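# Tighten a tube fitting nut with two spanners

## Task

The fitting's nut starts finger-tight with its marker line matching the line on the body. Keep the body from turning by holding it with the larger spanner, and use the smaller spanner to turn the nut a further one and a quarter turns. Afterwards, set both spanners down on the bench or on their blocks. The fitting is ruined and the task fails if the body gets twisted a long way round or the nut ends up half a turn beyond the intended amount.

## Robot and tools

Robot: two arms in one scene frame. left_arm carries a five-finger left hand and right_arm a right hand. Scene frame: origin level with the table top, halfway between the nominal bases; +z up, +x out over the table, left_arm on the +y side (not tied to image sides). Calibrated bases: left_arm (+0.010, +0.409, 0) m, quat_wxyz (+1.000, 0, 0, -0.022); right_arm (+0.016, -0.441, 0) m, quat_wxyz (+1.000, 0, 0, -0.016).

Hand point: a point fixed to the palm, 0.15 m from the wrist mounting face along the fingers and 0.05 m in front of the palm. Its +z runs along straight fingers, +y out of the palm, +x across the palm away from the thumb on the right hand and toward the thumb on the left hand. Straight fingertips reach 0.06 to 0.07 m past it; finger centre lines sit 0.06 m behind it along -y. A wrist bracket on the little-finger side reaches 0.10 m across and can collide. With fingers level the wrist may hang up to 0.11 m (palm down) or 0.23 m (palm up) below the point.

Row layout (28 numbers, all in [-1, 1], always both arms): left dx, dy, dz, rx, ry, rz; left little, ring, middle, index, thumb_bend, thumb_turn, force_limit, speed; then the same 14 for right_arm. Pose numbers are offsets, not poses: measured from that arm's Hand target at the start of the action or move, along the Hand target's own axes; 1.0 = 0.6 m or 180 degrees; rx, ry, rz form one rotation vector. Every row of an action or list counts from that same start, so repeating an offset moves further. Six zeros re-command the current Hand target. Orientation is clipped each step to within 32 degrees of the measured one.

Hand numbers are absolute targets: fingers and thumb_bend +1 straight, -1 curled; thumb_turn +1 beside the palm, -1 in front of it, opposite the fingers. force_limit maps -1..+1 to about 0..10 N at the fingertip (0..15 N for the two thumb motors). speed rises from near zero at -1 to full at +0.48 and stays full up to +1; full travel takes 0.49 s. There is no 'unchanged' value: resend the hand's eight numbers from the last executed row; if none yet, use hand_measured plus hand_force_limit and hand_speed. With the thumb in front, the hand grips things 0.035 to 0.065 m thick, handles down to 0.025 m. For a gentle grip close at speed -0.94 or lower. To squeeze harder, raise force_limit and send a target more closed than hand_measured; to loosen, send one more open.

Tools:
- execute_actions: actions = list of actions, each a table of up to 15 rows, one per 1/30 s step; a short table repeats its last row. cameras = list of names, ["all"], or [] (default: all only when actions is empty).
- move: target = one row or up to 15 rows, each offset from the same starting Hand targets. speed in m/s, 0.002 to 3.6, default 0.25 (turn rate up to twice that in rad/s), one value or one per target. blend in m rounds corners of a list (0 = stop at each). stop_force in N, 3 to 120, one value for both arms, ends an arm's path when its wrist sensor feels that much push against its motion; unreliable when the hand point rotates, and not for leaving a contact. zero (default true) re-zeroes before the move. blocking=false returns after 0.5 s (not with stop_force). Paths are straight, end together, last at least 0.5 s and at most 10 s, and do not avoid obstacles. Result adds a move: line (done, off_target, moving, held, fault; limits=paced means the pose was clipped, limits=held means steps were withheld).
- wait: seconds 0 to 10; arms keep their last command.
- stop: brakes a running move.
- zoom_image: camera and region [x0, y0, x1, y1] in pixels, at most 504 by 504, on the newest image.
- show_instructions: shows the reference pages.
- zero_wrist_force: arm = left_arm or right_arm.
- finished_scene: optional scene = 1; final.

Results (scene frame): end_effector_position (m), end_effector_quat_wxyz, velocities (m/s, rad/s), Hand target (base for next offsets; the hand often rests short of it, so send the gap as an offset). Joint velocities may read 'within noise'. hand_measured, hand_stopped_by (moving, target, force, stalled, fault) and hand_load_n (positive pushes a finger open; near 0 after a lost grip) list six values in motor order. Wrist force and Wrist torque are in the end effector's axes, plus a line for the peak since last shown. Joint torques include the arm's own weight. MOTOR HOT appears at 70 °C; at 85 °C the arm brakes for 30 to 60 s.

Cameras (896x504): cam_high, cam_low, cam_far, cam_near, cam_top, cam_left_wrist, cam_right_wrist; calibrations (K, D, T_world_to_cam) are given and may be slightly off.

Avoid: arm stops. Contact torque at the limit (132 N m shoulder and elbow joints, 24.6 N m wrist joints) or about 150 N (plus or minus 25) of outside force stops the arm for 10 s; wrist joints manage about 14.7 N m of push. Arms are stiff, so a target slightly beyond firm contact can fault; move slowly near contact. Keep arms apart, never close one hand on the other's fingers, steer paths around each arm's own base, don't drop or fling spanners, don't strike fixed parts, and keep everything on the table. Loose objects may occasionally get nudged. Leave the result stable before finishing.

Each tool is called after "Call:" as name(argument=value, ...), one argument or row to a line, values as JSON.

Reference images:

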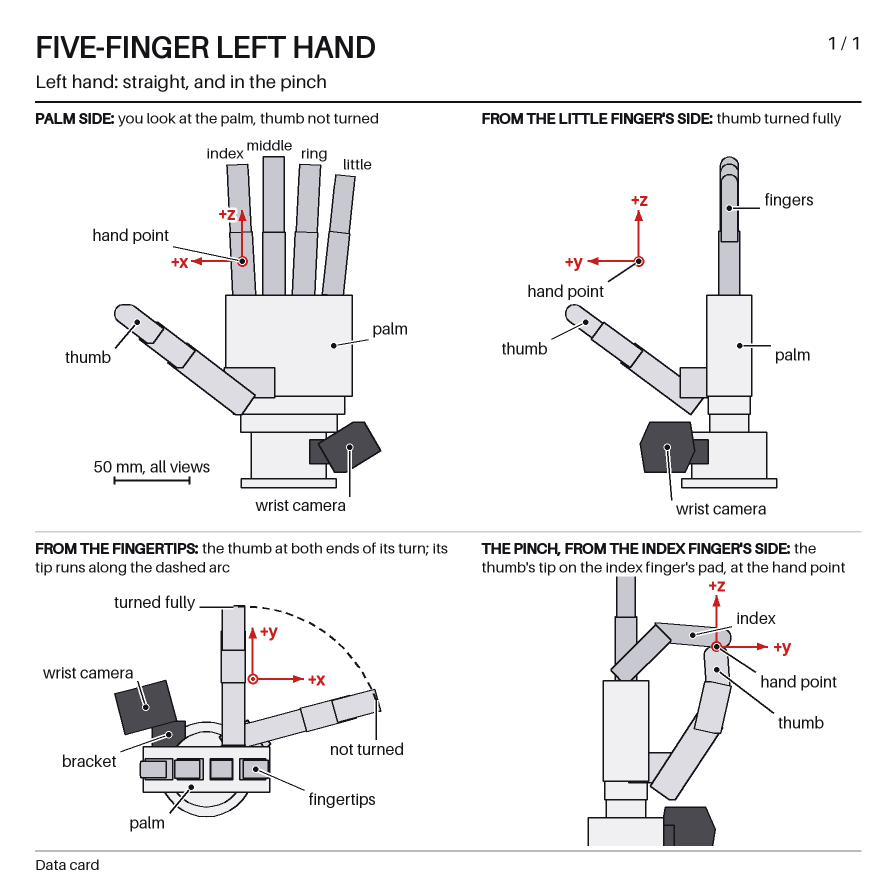

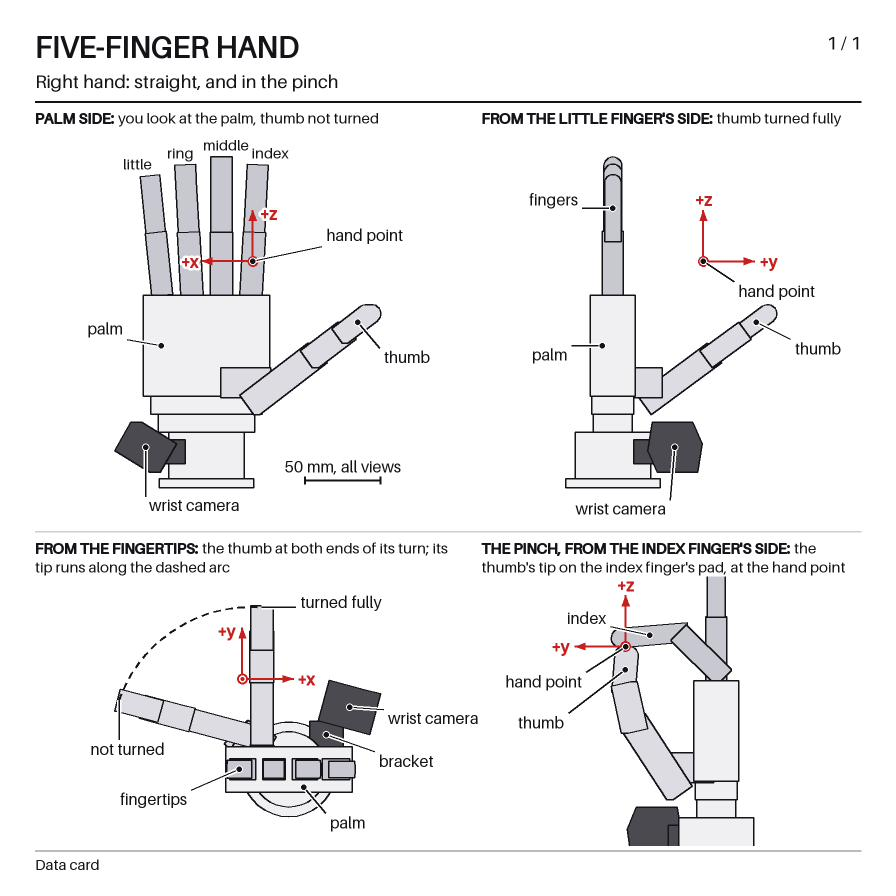

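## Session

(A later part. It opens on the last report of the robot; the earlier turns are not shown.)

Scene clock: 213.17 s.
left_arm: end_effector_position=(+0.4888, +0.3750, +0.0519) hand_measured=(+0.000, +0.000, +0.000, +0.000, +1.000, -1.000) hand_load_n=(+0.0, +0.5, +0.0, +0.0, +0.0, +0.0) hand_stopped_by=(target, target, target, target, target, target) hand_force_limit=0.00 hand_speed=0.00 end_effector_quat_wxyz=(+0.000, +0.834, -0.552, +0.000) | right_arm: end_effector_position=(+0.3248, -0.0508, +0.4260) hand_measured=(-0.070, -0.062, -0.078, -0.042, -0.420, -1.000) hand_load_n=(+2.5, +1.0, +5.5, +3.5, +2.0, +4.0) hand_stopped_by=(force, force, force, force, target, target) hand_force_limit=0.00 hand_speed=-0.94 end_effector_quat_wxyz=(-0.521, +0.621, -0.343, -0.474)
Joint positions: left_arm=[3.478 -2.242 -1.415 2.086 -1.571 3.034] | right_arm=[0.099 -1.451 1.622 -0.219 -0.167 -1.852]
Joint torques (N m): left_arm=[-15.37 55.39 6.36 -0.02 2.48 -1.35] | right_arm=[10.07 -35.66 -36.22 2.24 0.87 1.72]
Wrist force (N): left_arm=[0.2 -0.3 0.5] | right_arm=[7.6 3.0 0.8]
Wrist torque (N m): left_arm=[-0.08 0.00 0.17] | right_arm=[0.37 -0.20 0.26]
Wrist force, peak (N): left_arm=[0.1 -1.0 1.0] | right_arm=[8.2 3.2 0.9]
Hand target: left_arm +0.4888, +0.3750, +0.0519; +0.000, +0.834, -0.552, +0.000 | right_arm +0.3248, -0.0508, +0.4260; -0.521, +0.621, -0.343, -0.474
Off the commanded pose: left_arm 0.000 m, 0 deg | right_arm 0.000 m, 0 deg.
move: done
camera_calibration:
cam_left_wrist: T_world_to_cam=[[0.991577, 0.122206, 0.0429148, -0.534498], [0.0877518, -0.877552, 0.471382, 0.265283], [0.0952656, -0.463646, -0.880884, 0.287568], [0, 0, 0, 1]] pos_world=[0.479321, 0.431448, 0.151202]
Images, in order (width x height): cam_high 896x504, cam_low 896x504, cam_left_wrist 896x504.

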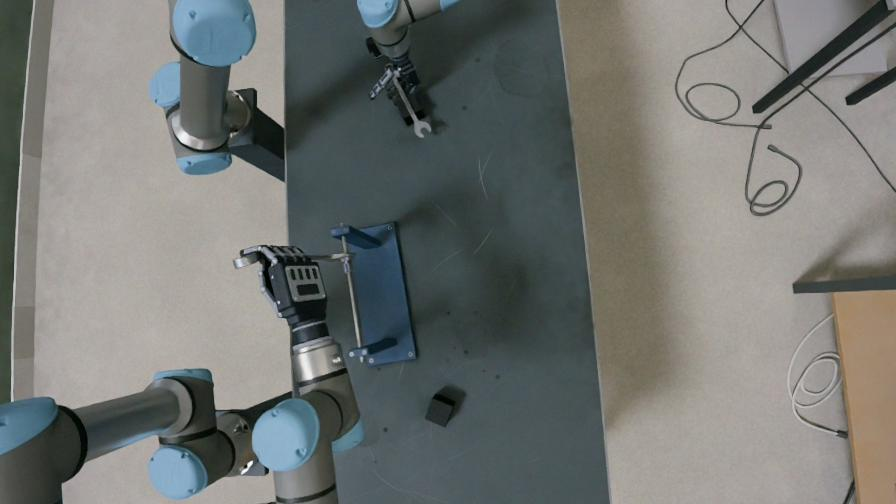

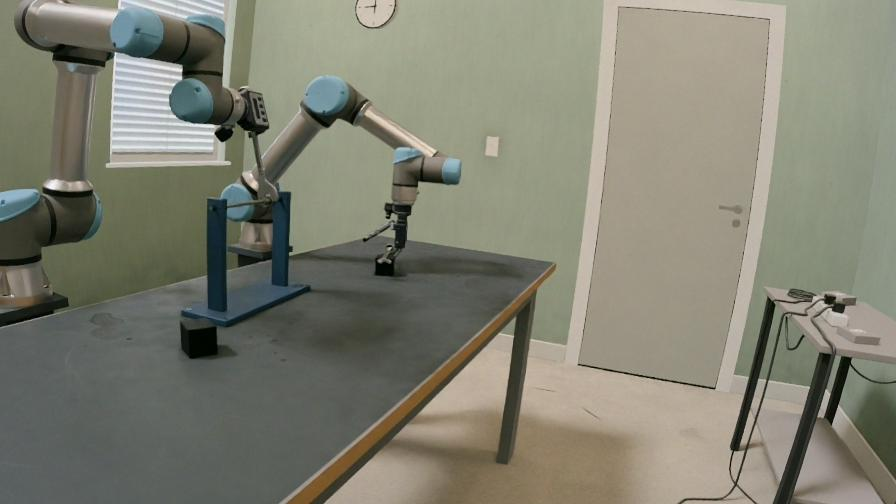

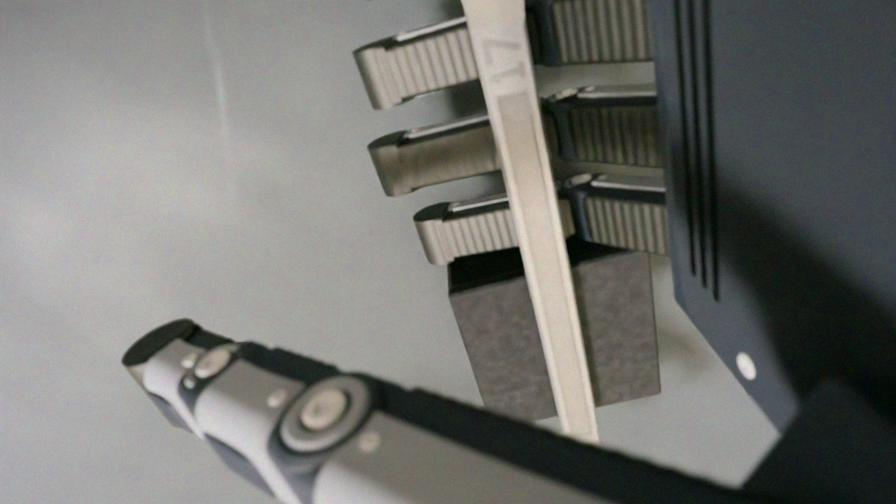

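Call:
move(
  target=[0,0,-0.0135,0,0,0,0.1,0.1,0.1,0.1,1,-1,0,-0.3,0,0,0,0,0,0,-0.5,-0.5,-0.6,-0.55,-0.42,-1,0.0,-0.94],
  speed=0.03,
  stop_force=3,
)

Call:
execute_actions(
  actions=[
    [[0,0,0,0,0,0,0.1,0.1,0.1,0.1,-0.42,-1,0,-0.3,0,0,0,0,0,0,-0.5,-0.5,-0.6,-0.55,-0.42,-1,0.0,-0.94]],
    [[0,0,0,0,0,0,0.1,0.1,0.1,0.1,-0.42,-1,0,-0.3,0,0,0,0,0,0,-0.5,-0.5,-0.6,-0.55,-0.42,-1,0.0,-0.94]],
  ],
  cameras=["cam_left_wrist","cam_low"],
)

Call:
zoom_image(
  camera="cam_low",
  region=[350, 190, 470, 290],
)

Scene clock: 215.50 s.
left_arm: end_effector_position=(+0.4888, +0.3750, +0.0600) hand_measured=(+0.100, +0.100, +0.100, +0.100, +1.000, -1.000) hand_load_n=(+0.0, +0.0, +0.0, +0.0, +0.0, +0.0) hand_stopped_by=(target, target, target, target, target, target) hand_force_limit=0.00 hand_speed=-0.30 end_effector_quat_wxyz=(+0.000, +0.834, -0.552, +0.000) | right_arm: end_effector_position=(+0.3248, -0.0508, +0.4260) hand_measured=(-0.070, -0.062, -0.078, -0.042, -0.420, -1.000) hand_load_n=(+2.5, +1.0, +5.5, +3.0, +2.0, +4.0) hand_stopped_by=(force, force, force, force, target, target) hand_force_limit=0.00 hand_speed=-0.94 end_effector_quat_wxyz=(-0.521, +0.621, -0.343, -0.474)
Joint positions: left_arm=[3.478 -2.232 -1.408 2.069 -1.571 3.034] | right_arm=[0.099 -1.451 1.622 -0.219 -0.167 -1.852]
Joint torques (N m): left_arm=[-16.37 54.91 27.79 -4.66 1.48 -1.29] | right_arm=[10.1 -36.51 -35.77 2.26 0.77 1.64]
Wrist force (N): left_arm=[0.2 -0.4 0.8] | right_arm=[7.8 3.2 0.8]
Wrist torque (N m): left_arm=[-0.12 0.01 0.18] | right_arm=[0.39 -0.21 0.27]
Wrist force, peak (N): left_arm=[0.1 -0.4 1.0] | right_arm=[8.1 3.3 0.9]
Hand target: left_arm +0.4888, +0.3750, +0.0600; +0.000, +0.834, -0.552, +0.000 | right_arm +0.3248, -0.0508, +0.4260; -0.521, +0.621, -0.343, -0.474
Off the commanded pose: left_arm 0.000 m, 0 deg | right_arm 0.000 m, 0 deg.
move: done

Scene clock: 217.20 s.
left_arm: end_effector_position=(+0.4888, +0.3750, +0.0600) hand_measured=(+0.100, +0.100, +0.100, +0.100, -0.420, -1.000) hand_load_n=(+0.0, +0.0, +0.0, +0.0, +0.0, +0.0) hand_stopped_by=(target, target, target, target, target, target) hand_force_limit=0.00 hand_speed=-0.30 end_effector_quat_wxyz=(+0.000, +0.834, -0.552, +0.000) | right_arm: end_effector_position=(+0.3248, -0.0508, +0.4260) hand_measured=(-0.070, -0.062, -0.078, -0.042, -0.420, -1.000) hand_load_n=(+2.5, +1.0, +5.5, +3.0, +2.0, +4.0) hand_stopped_by=(force, force, force, force, target, target) hand_force_limit=0.00 hand_speed=-0.94 end_effector_quat_wxyz=(-0.521, +0.621, -0.343, -0.474)
Joint positions: left_arm=[3.478 -2.232 -1.408 2.069 -1.571 3.034] | right_arm=[0.099 -1.451 1.622 -0.219 -0.167 -1.852]
Joint torques (N m): left_arm=[-15.17 54.78 27.28 -3.39 -0.42 -1.39] | right_arm=[10.15 -35.7 -35.32 2.27 0.65 1.73]
Wrist force (N): left_arm=[0.1 -0.3 0.8] | right_arm=[7.8 3.1 0.8]
Wrist torque (N m): left_arm=[-0.10 0.01 0.17] | right_arm=[0.39 -0.21 0.27]
Wrist force, peak (N): left_arm=[0.1 -0.4 1.0] | right_arm=[8.2 3.1 0.8]
Hand target: left_arm +0.4888, +0.3750, +0.0600; +0.000, +0.834, -0.552, +0.000 | right_arm +0.3248, -0.0508, +0.4260; -0.521, +0.621, -0.343, -0.474
Off the commanded pose: left_arm 0.000 m, 0 deg | right_arm 0.000 m, 0 deg.
camera_calibration:
cam_left_wrist: T_world_to_cam=[[0.991577, 0.122206, 0.0429148, -0.534846], [0.0877518, -0.877552, 0.471382, 0.261465], [0.0952656, -0.463646, -0.880884, 0.294703], [0, 0, 0, 1]] pos_world=[0.479321, 0.431448, 0.159302]
Images, in order (width x height): cam_low 896x504, cam_left_wrist 896x504.

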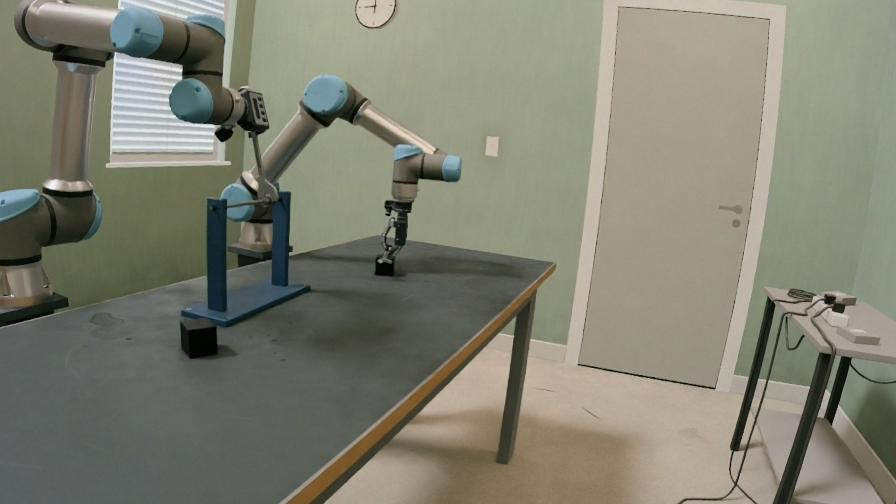

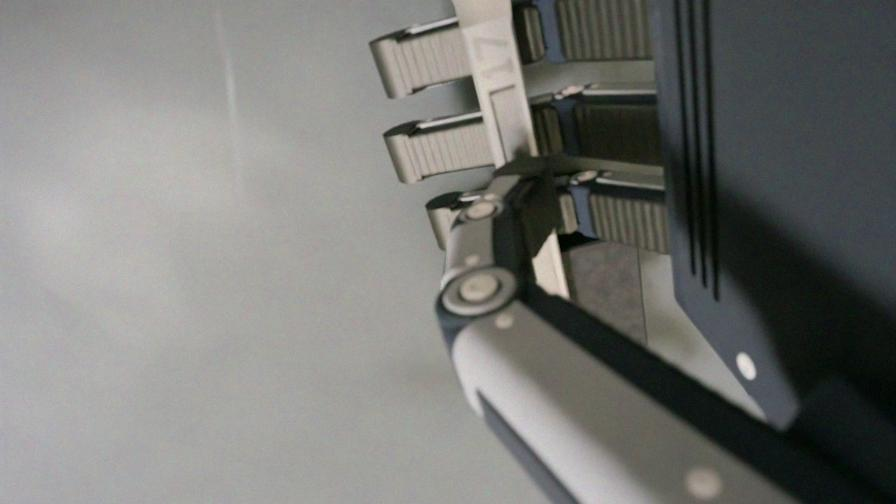

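Scaled by 4.200 from the camera's 896x504 image, which has a finer 1280x720 frame.

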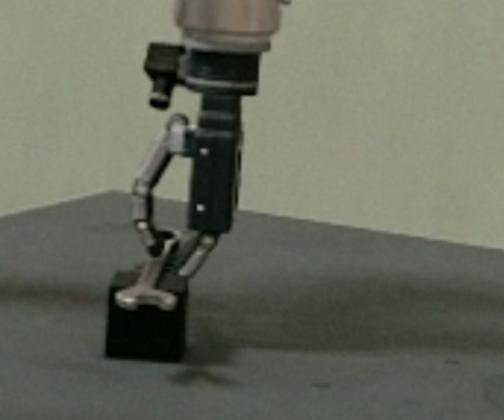

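Call:
execute_actions(
  actions=[
    [[0,0,0,0,0,0,0.1,0.1,-0.5,-0.5,-0.42,-1,-0.2,-0.93,0,0,0,0,0,0,-0.5,-0.5,-0.6,-0.55,-0.42,-1,0.0,-0.94]],
    [[0,0,0,0,0,0,0.1,0.1,-0.5,-0.5,-0.42,-1,-0.2,-0.93,0,0,0,0,0,0,-0.5,-0.5,-0.6,-0.55,-0.42,-1,0.0,-0.94]],
    [[0,0,0,0,0,0,0.1,0.1,-0.5,-0.5,-0.42,-1,-0.2,-0.93,0,0,0,0,0,0,-0.5,-0.5,-0.6,-0.55,-0.42,-1,0.0,-0.94]],
    [[0,0,0,0,0,0,0.1,0.1,-0.5,-0.5,-0.42,-1,-0.2,-0.93,0,0,0,0,0,0,-0.5,-0.5,-0.6,-0.55,-0.42,-1,0.0,-0.94]],
  ],
  cameras=["cam_left_wrist","cam_low"],
)

Call:
zoom_image(
  camera="cam_low",
  region=[350, 190, 470, 290],
)

Scene clock: 221.87 s.
left_arm: end_effector_position=(+0.4888, +0.3750, +0.0600) hand_measured=(+0.100, +0.100, -0.114, -0.122, -0.420, -1.000) hand_load_n=(+0.0, +0.0, +4.0, +4.5, -0.5, -0.5) hand_stopped_by=(target, target, force, force, target, target) hand_force_limit=-0.20 hand_speed=-0.93 end_effector_quat_wxyz=(+0.000, +0.834, -0.552, +0.000) | right_arm: end_effector_position=(+0.3248, -0.0508, +0.4260) hand_measured=(-0.070, -0.062, -0.078, -0.042, -0.420, -1.000) hand_load_n=(+2.0, +1.0, +5.5, +3.0, +2.0, +4.0) hand_stopped_by=(force, force, force, force, target, target) hand_force_limit=0.00 hand_speed=-0.94 end_effector_quat_wxyz=(-0.521, +0.621, -0.343, -0.474)
Joint positions: left_arm=[3.478 -2.232 -1.408 2.069 -1.571 3.034] | right_arm=[0.099 -1.451 1.622 -0.219 -0.167 -1.852]
Joint torques (N m): left_arm=[-15.27 54.47 22.39 -0.46 -1.83 -1.12] | right_arm=[10.36 -35.63 -35.85 2.26 0.52 1.69]
Wrist force (N): left_arm=[0.2 -0.3 1.7] | right_arm=[7.8 3.1 0.9]
Wrist torque (N m): left_arm=[-0.12 -0.05 0.17] | right_arm=[0.37 -0.22 0.27]
Wrist force, peak (N): left_arm=[0.4 -0.4 2.1] | right_arm=[8.1 3.2 1.2]
Hand target: left_arm +0.4888, +0.3750, +0.0600; +0.000, +0.834, -0.552, +0.000 | right_arm +0.3248, -0.0508, +0.4260; -0.521, +0.621, -0.343, -0.474
Off the commanded pose: left_arm 0.000 m, 0 deg | right_arm 0.000 m, 0 deg.
camera_calibration:
cam_left_wrist: T_world_to_cam=[[0.991577, 0.122206, 0.0429148, -0.534846], [0.0877518, -0.877552, 0.471382, 0.261465], [0.0952656, -0.463646, -0.880884, 0.294703], [0, 0, 0, 1]] pos_world=[0.479321, 0.431448, 0.159302]
Images, in order (width x height): cam_low 896x504, cam_left_wrist 896x504.

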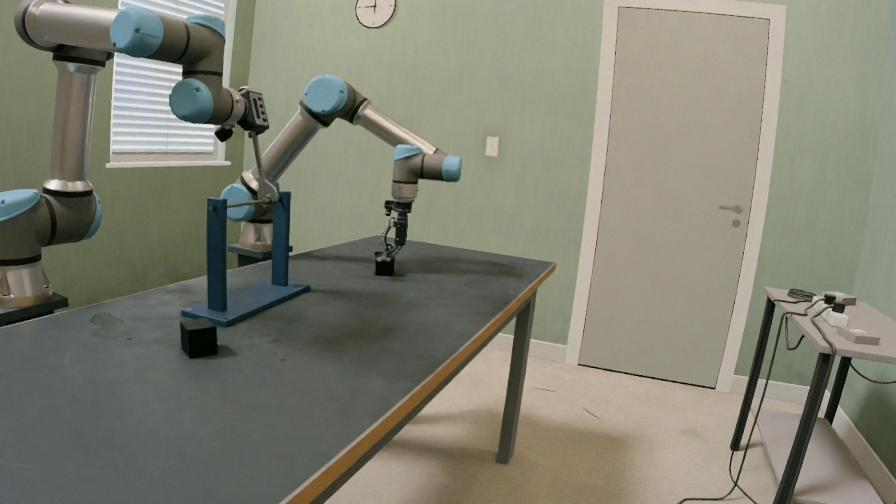

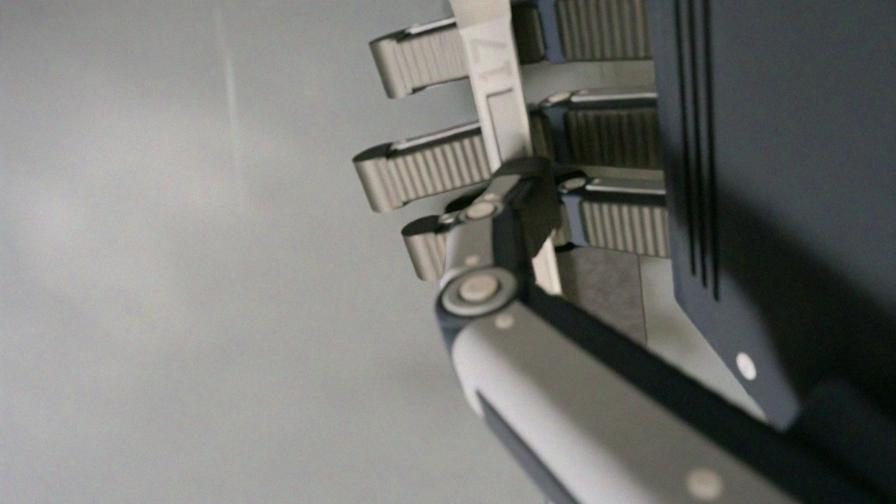

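Scaled by 4.200 from the camera's 896x504 image, which has a finer 1280x720 frame.

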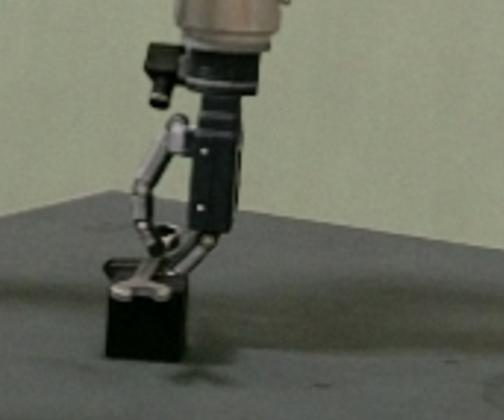

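Call:
execute_actions(
  actions=[
    [[0,0,0,0,0,0,-0.5,-0.5,-0.5,-0.5,-0.42,-1,-0.2,-0.93,0,0,0,0,0,0,-0.5,-0.5,-0.6,-0.55,-0.42,-1,0.0,-0.94]],
    [[0,0,0,0,0,0,-0.5,-0.5,-0.5,-0.5,-0.42,-1,-0.2,-0.93,0,0,0,0,0,0,-0.5,-0.5,-0.6,-0.55,-0.42,-1,0.0,-0.94]],
    [[0,0,0,0,0,0,-0.5,-0.5,-0.5,-0.5,-0.42,-1,-0.2,-0.93,0,0,0,0,0,0,-0.5,-0.5,-0.6,-0.55,-0.42,-1,0.0,-0.94]],
    [[0,0,0,0,0,0,-0.5,-0.5,-0.6,-0.6,-0.42,-1,0.2,-0.94,0,0,0,0,0,0,-0.5,-0.5,-0.6,-0.55,-0.42,-1,0.0,-0.94]],
    [[0,0,0,0,0,0,-0.5,-0.5,-0.6,-0.6,-0.42,-1,0.2,-0.94,0,0,0,0,0,0,-0.5,-0.5,-0.6,-0.55,-0.42,-1,0.0,-0.94]],
  ],
)

Scene clock: 225.27 s.
left_arm: end_effector_position=(+0.4888, +0.3750, +0.0600) hand_measured=(-0.174, -0.142, -0.142, -0.120, -0.420, -1.000) hand_load_n=(+3.5, +0.0, +7.5, +8.0, +1.5, +2.0) hand_stopped_by=(force, force, force, force, target, target) hand_force_limit=0.20 hand_speed=-0.94 end_effector_quat_wxyz=(+0.000, +0.834, -0.552, +0.000) | right_arm: end_effector_position=(+0.3248, -0.0508, +0.4260) hand_measured=(-0.070, -0.062, -0.078, -0.042, -0.420, -1.000) hand_load_n=(+2.5, +1.0, +5.5, +3.0, +2.0, +4.0) hand_stopped_by=(force, force, force, force, target, target) hand_force_limit=0.00 hand_speed=-0.94 end_effector_quat_wxyz=(-0.521, +0.621, -0.343, -0.474)
Joint positions: left_arm=[3.478 -2.232 -1.408 2.069 -1.571 3.034] | right_arm=[0.099 -1.451 1.622 -0.219 -0.167 -1.852]
Joint torques (N m): left_arm=[-15.55 54.33 21.18 -0.44 -1.84 -1.12] | right_arm=[9.93 -35.76 -35.69 2.24 0.3 1.61]
Wrist force (N): left_arm=[0.4 -0.3 1.7] | right_arm=[8.0 3.2 0.8]
Wrist torque (N m): left_arm=[-0.13 -0.07 0.18] | right_arm=[0.39 -0.22 0.27]
Wrist force, peak (N): left_arm=[0.2 -0.4 2.0] | right_arm=[8.2 3.1 1.1]
Hand target: left_arm +0.4888, +0.3750, +0.0600; +0.000, +0.834, -0.552, +0.000 | right_arm +0.3248, -0.0508, +0.4260; -0.521, +0.621, -0.343, -0.474
Off the commanded pose: left_arm 0.000 m, 0 deg | right_arm 0.000 m, 0 deg.

Call:
execute_actions(
  actions=[],
)

Scene clock: 227.30 s.
left_arm: end_effector_position=(+0.4888, +0.3750, +0.0600) hand_measured=(-0.174, -0.142, -0.142, -0.120, -0.420, -1.000) hand_load_n=(+3.5, +0.0, +7.0, +8.0, +1.5, +2.0) hand_stopped_by=(force, force, force, force, target, target) hand_force_limit=0.20 hand_speed=-0.94 end_effector_quat_wxyz=(+0.000, +0.834, -0.552, +0.000) | right_arm: end_effector_position=(+0.3248, -0.0508, +0.4260) hand_measured=(-0.070, -0.062, -0.078, -0.042, -0.420, -1.000) hand_load_n=(+2.5, +1.0, +5.5, +3.0, +2.0, +4.0) hand_stopped_by=(force, force, force, force, target, target) hand_force_limit=0.00 hand_speed=-0.94 end_effector_quat_wxyz=(-0.521, +0.621, -0.343, -0.474)
Joint positions: left_arm=[3.478 -2.232 -1.408 2.069 -1.571 3.034] | right_arm=[0.099 -1.451 1.622 -0.219 -0.167 -1.852]
Joint velocities: within noise
Joint torques (N m): left_arm=[-15 55.44 20.6 -0.44 -1.76 -1.05] | right_arm=[9.43 -35.36 -35.47 2.24 0.14 1.45]
Motor temperatures (°C): left_arm=[34 29 37 47 33 39] | right_arm=[33 50 39 49 45 50]
Wrist force (N): left_arm=[0.0 -0.4 1.7] | right_arm=[7.8 3.1 0.8]
Wrist torque (N m): left_arm=[-0.13 -0.02 0.16] | right_arm=[0.37 -0.21 0.27]
Wrist force, peak (N): left_arm=[0.2 -0.3 2.1] | right_arm=[8.4 3.1 0.7]
Hand target: left_arm +0.4888, +0.3750, +0.0600; +0.000, +0.834, -0.552, +0.000 | right_arm +0.3248, -0.0508, +0.4260; -0.521, +0.621, -0.343, -0.474
Off the commanded pose: left_arm 0.000 m, 0 deg | right_arm 0.000 m, 0 deg.
camera_calibration:
cam_left_wrist: T_world_to_cam=[[0.991577, 0.122206, 0.0429148, -0.534846], [0.0877518, -0.877552, 0.471382, 0.261465], [0.0952656, -0.463646, -0.880884, 0.294703], [0, 0, 0, 1]] pos_world=[0.479321, 0.431448, 0.159302]
cam_right_wrist: T_world_to_cam=[[-0.832358, -0.197341, -0.517916, 0.484996], [-0.296853, -0.63039, 0.717278, -0.248655], [-0.468037, 0.750777, 0.466129, 0.101137], [0, 0, 0, 1]] pos_world=[0.377212, -0.136971, 0.382399]

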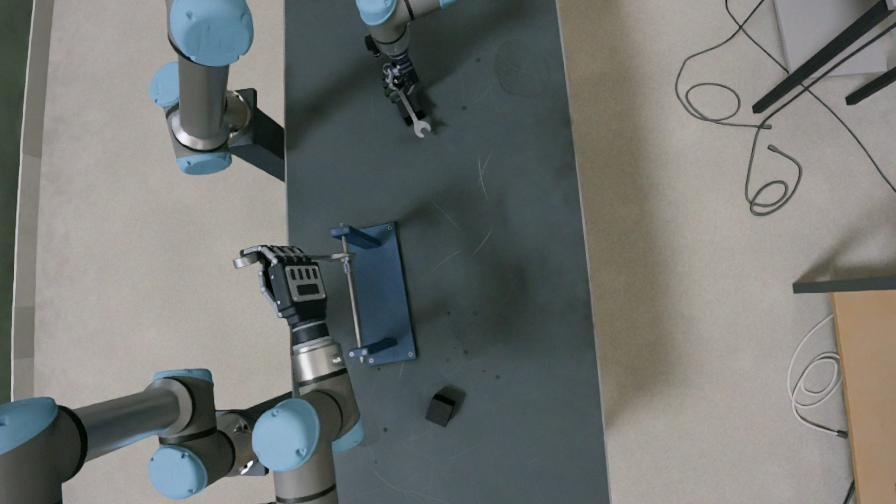

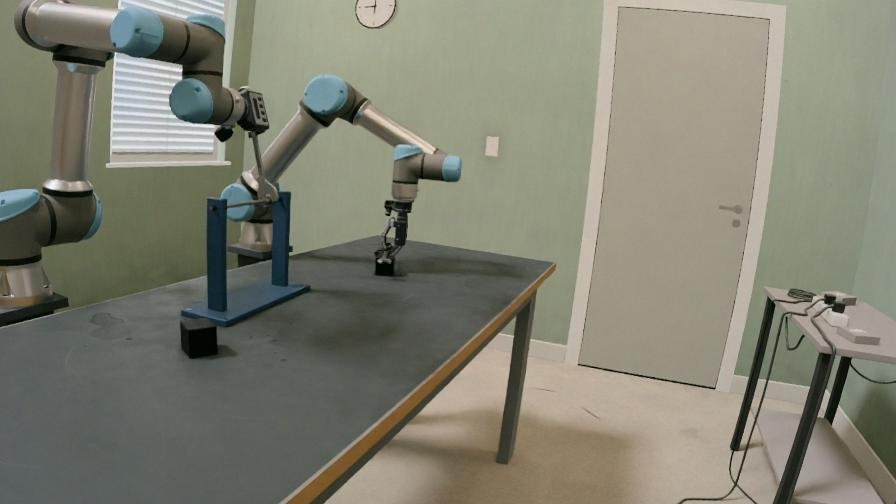

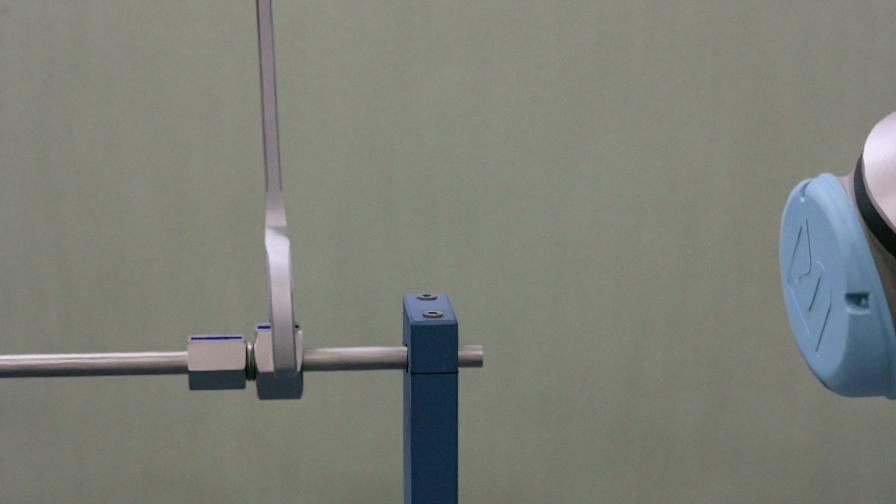

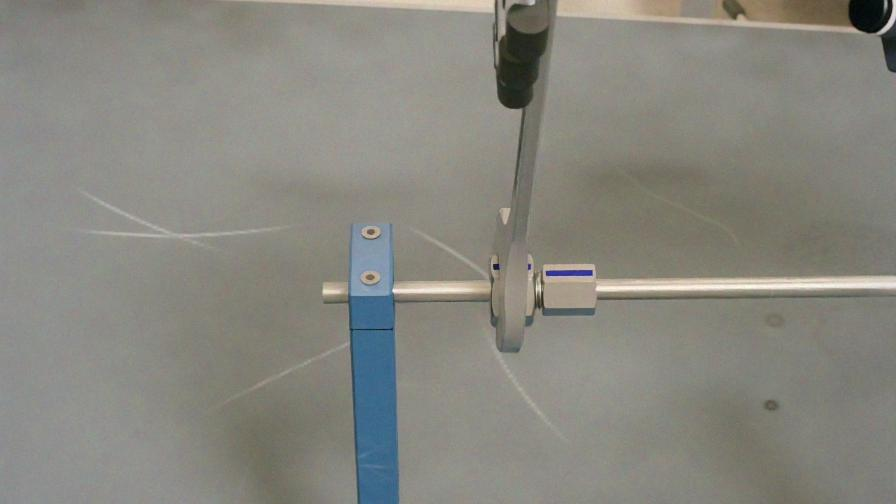

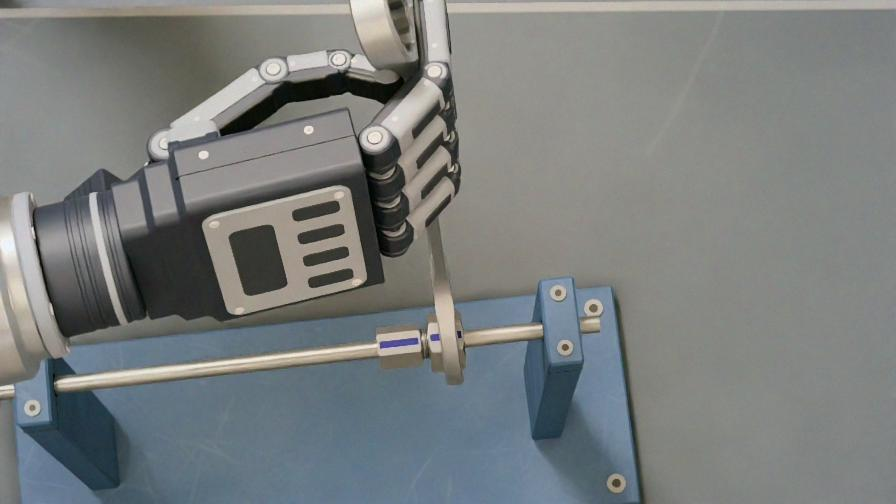

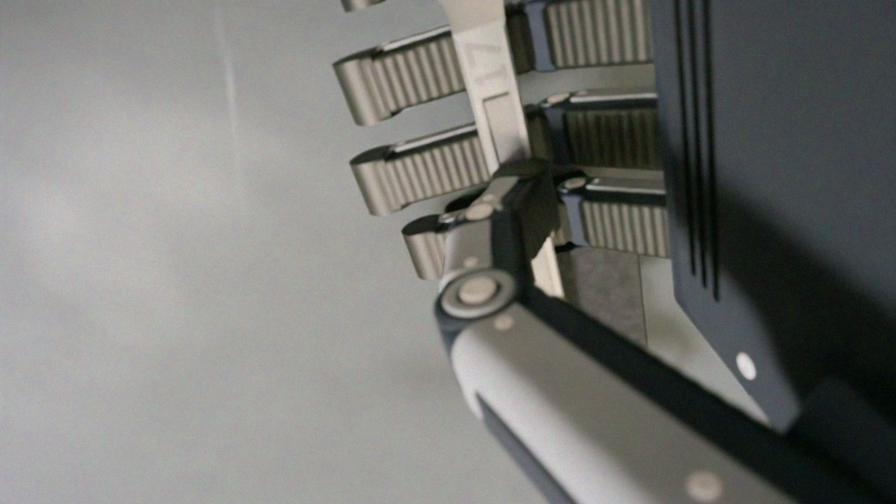

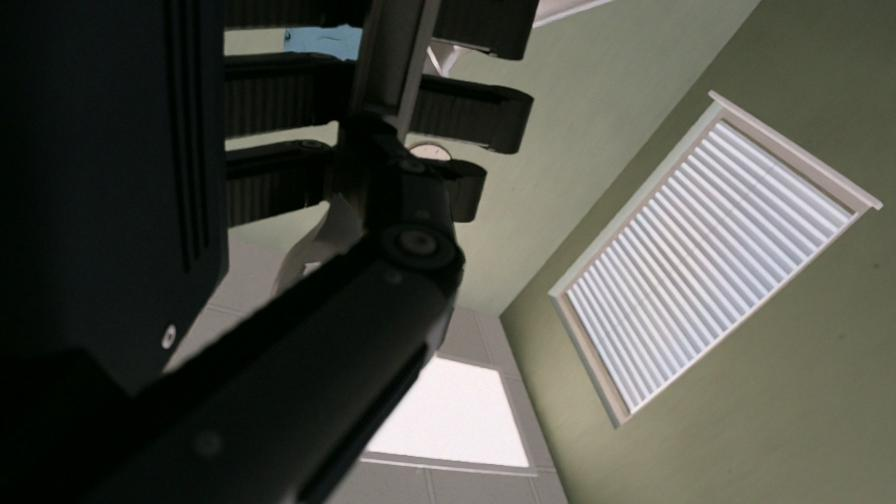

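Call:
move(
  target=[
    [0,0,-0.05,0,0,0,-0.5,-0.5,-0.6,-0.6,-0.42,-1,0.2,-0.94,0,0,0,0,0,0,-0.5,-0.5,-0.6,-0.55,-0.42,-1,0.0,-0.94],
    [0,0,-0.5667,0,0,0,-0.5,-0.5,-0.6,-0.6,-0.42,-1,0.2,-0.94,0,0,0,0,0,0,-0.5,-0.5,-0.6,-0.55,-0.42,-1,0.0,-0.94],
  ],
  speed=[0.05,0.2],
  blend=[0.01,0],
  cameras=["cam_high","cam_low","cam_left_wrist"],
)

Scene clock: 240.83 s.
left_arm: end_effector_position=(+0.4889, +0.3750, +0.4000) hand_measured=(-0.174, -0.142, -0.142, -0.120, -0.420, -1.000) hand_load_n=(+3.0, +0.0, +7.5, +8.0, +1.5, +1.5) hand_stopped_by=(force, force, force, force, target, target) hand_force_limit=0.20 hand_speed=-0.94 end_effector_quat_wxyz=(+0.000, +0.834, -0.552, +0.000) | right_arm: end_effector_position=(+0.3248, -0.0508, +0.4260) hand_measured=(-0.070, -0.062, -0.078, -0.042, -0.420, -1.000) hand_load_n=(+2.5, +1.0, +5.5, +3.0, +2.0, +3.5) hand_stopped_by=(force, force, force, force, target, target) hand_force_limit=0.00 hand_speed=-0.94 end_effector_quat_wxyz=(-0.521, +0.621, -0.343, -0.474)
Joint positions: left_arm=[3.478 -2.164 -0.626 1.219 -1.571 3.033] | right_arm=[0.099 -1.451 1.622 -0.219 -0.167 -1.852]
Joint torques (N m): left_arm=[-15.04 34.92 28.08 -4.87 -2.17 -1.36] | right_arm=[10.24 -35.53 -36.04 2.21 -0.16 1.55]
Wrist force (N): left_arm=[0.2 -0.2 1.8] | right_arm=[7.8 2.9 0.9]
Wrist torque (N m): left_arm=[-0.11 -0.03 0.16] | right_arm=[0.34 -0.20 0.25]
Wrist force, peak (N): left_arm=[0.3 -0.3 2.5] | right_arm=[8.3 3.2 0.8]
Hand target: left_arm +0.4890, +0.3750, +0.4000; +0.000, +0.834, -0.552, +0.000 | right_arm +0.3248, -0.0508, +0.4260; -0.521, +0.621, -0.343, -0.474
Off the commanded pose: left_arm 0.000 m, 0 deg | right_arm 0.000 m, 0 deg.
move: done
camera_calibration:
cam_left_wrist: T_world_to_cam=[[0.991577, 0.122206, 0.0429148, -0.549635], [0.0877518, -0.877552, 0.471382, 0.101178], [0.0952656, -0.463646, -0.880884, 0.594185], [0, 0, 0, 1]] pos_world=[0.479521, 0.431448, 0.499302]
Images, in order (width x height): cam_high 896x504, cam_low 896x504, cam_left_wrist 896x504.

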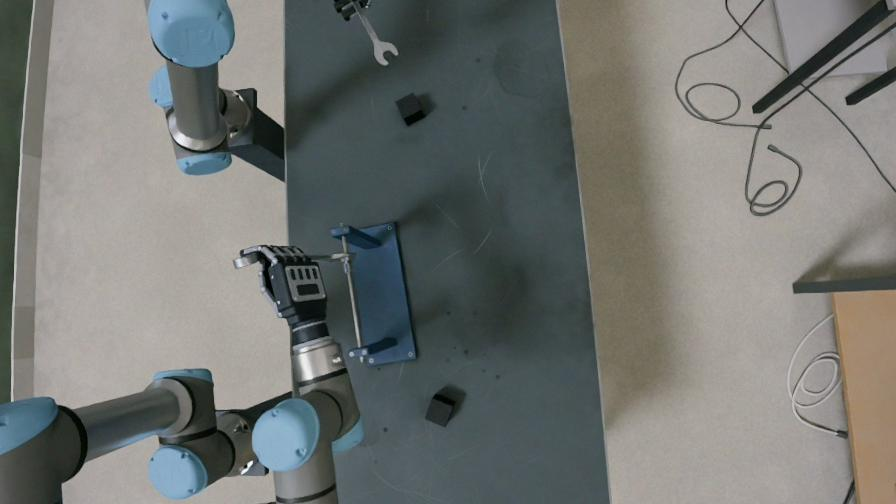

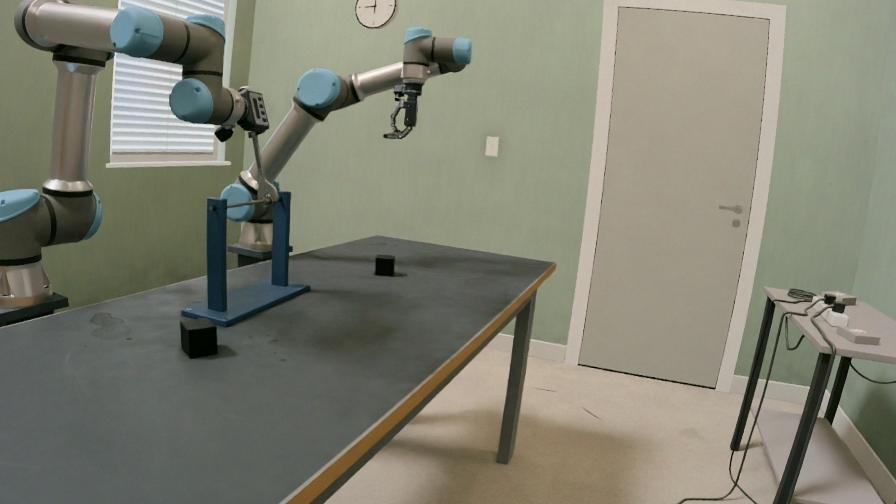

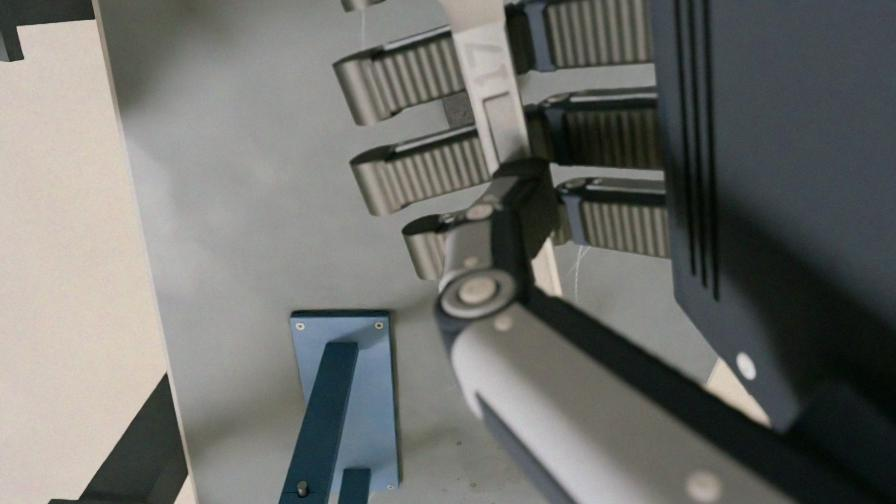

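Call:
move(
  target=[
    [0.0410,-0.0623,-0.0333,0.1533,0.0652,0,-0.5,-0.5,-0.6,-0.6,-0.42,-1,0.2,-0.94,0,0,0,0,0,0,-0.5,-0.5,-0.6,-0.55,-0.42,-1,0.0,-0.94],
    [0.0819,-0.1245,-0.05,0.3067,0.1303,0,-0.5,-0.5,-0.6,-0.6,-0.42,-1,0.2,-0.94,0,0,0,0,0,0,-0.5,-0.5,-0.6,-0.55,-0.42,-1,0.0,-0.94],
    [0.1237,-0.1845,-0.0333,0.46,0.1955,0,-0.5,-0.5,-0.6,-0.6,-0.42,-1,0.2,-0.94,0,0,0,0,0,0,-0.5,-0.5,-0.6,-0.55,-0.42,-1,0.0,-0.94],
  ],
  speed=0.25,
  blend=[0.03,0.03,0],
  cameras=["cam_high","cam_low","cam_left_wrist"],
)

Scene clock: 245.77 s.
left_arm: end_effector_position=(+0.6198, +0.3498, +0.4199) hand_measured=(-0.174, -0.142, -0.142, -0.120, -0.420, -1.000) hand_load_n=(+3.5, +0.0, +7.5, +7.5, +1.5, +1.5) hand_stopped_by=(force, force, force, force, target, target) hand_force_limit=0.20 hand_speed=-0.94 end_effector_quat_wxyz=(-0.390, +0.590, -0.391, +0.590) | right_arm: end_effector_position=(+0.3248, -0.0508, +0.4260) hand_measured=(-0.070, -0.062, -0.078, -0.042, -0.420, -1.000) hand_load_n=(+2.5, +1.0, +5.5, +3.0, +2.0, +4.0) hand_stopped_by=(force, force, force, force, target, target) hand_force_limit=0.00 hand_speed=-0.94 end_effector_quat_wxyz=(-0.521, +0.621, -0.343, -0.474)
Joint positions: left_arm=[3.546 -1.436 -1.757 3.193 -1.209 2.74] | right_arm=[0.099 -1.451 1.622 -0.219 -0.167 -1.852]
Joint torques (N m): left_arm=[-14.65 28.65 14.43 4.19 -2.13 -1.34] | right_arm=[10.31 -35.14 -35.02 2.25 -0.38 1.39]
Wrist force (N): left_arm=[-0.8 1.1 -0.4] | right_arm=[8.1 3.2 1.1]
Wrist torque (N m): left_arm=[0.14 0.03 0.02] | right_arm=[0.37 -0.24 0.28]
Wrist force, peak (N): left_arm=[0.1 -0.5 2.3] | right_arm=[8.3 3.1 0.8]
Hand target: left_arm +0.6198, +0.3498, +0.4199; -0.390, +0.590, -0.391, +0.590 | right_arm +0.3248, -0.0508, +0.4260; -0.521, +0.621, -0.343, -0.474
Off the commanded pose: left_arm 0.000 m, 0 deg | right_arm 0.000 m, 0 deg.
move: done
camera_calibration:
cam_left_wrist: T_world_to_cam=[[-0.042112, 0.123269, 0.991479, -0.435108], [-0.472394, -0.876887, 0.0889579, 0.565775], [0.880381, -0.464623, 0.0951592, -0.308446], [0, 0, 0, 1]] pos_world=[0.520495, 0.406445, 0.410422]
Images, in order (width x height): cam_high 896x504, cam_low 896x504, cam_left_wrist 896x504.

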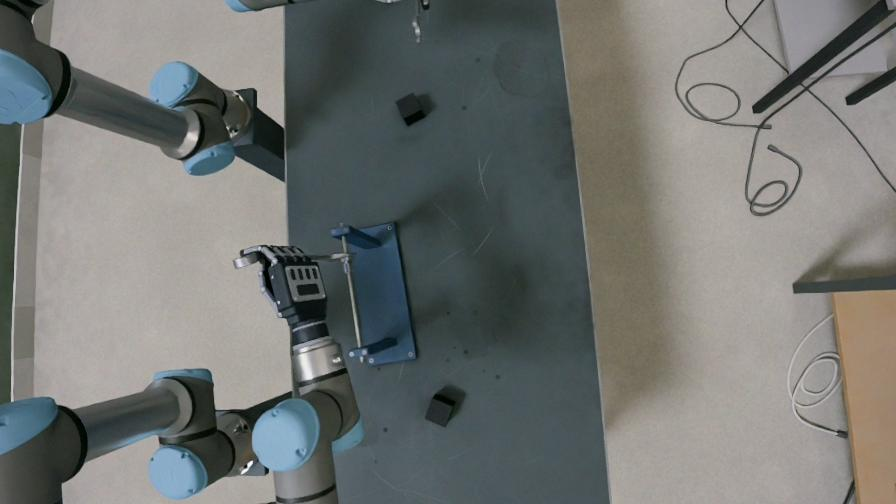

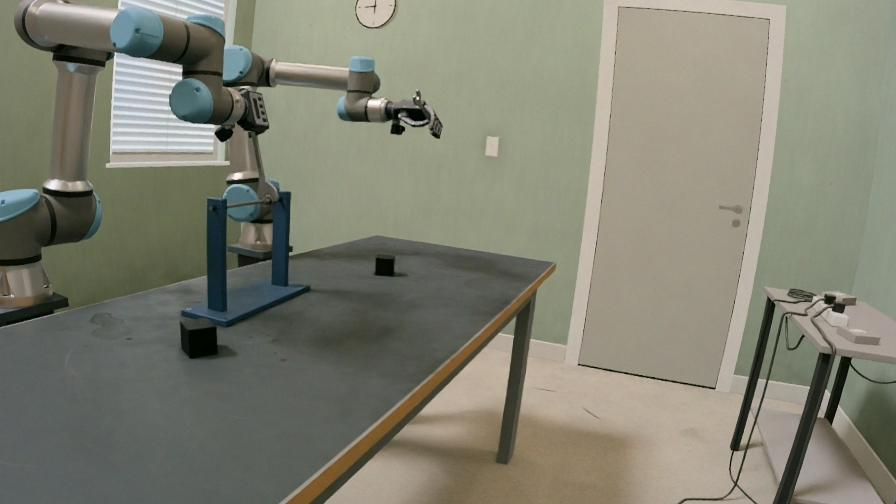

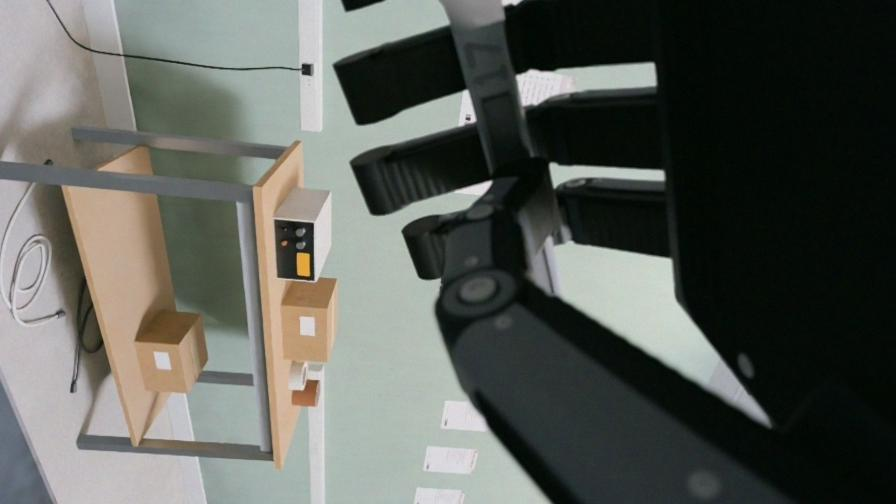

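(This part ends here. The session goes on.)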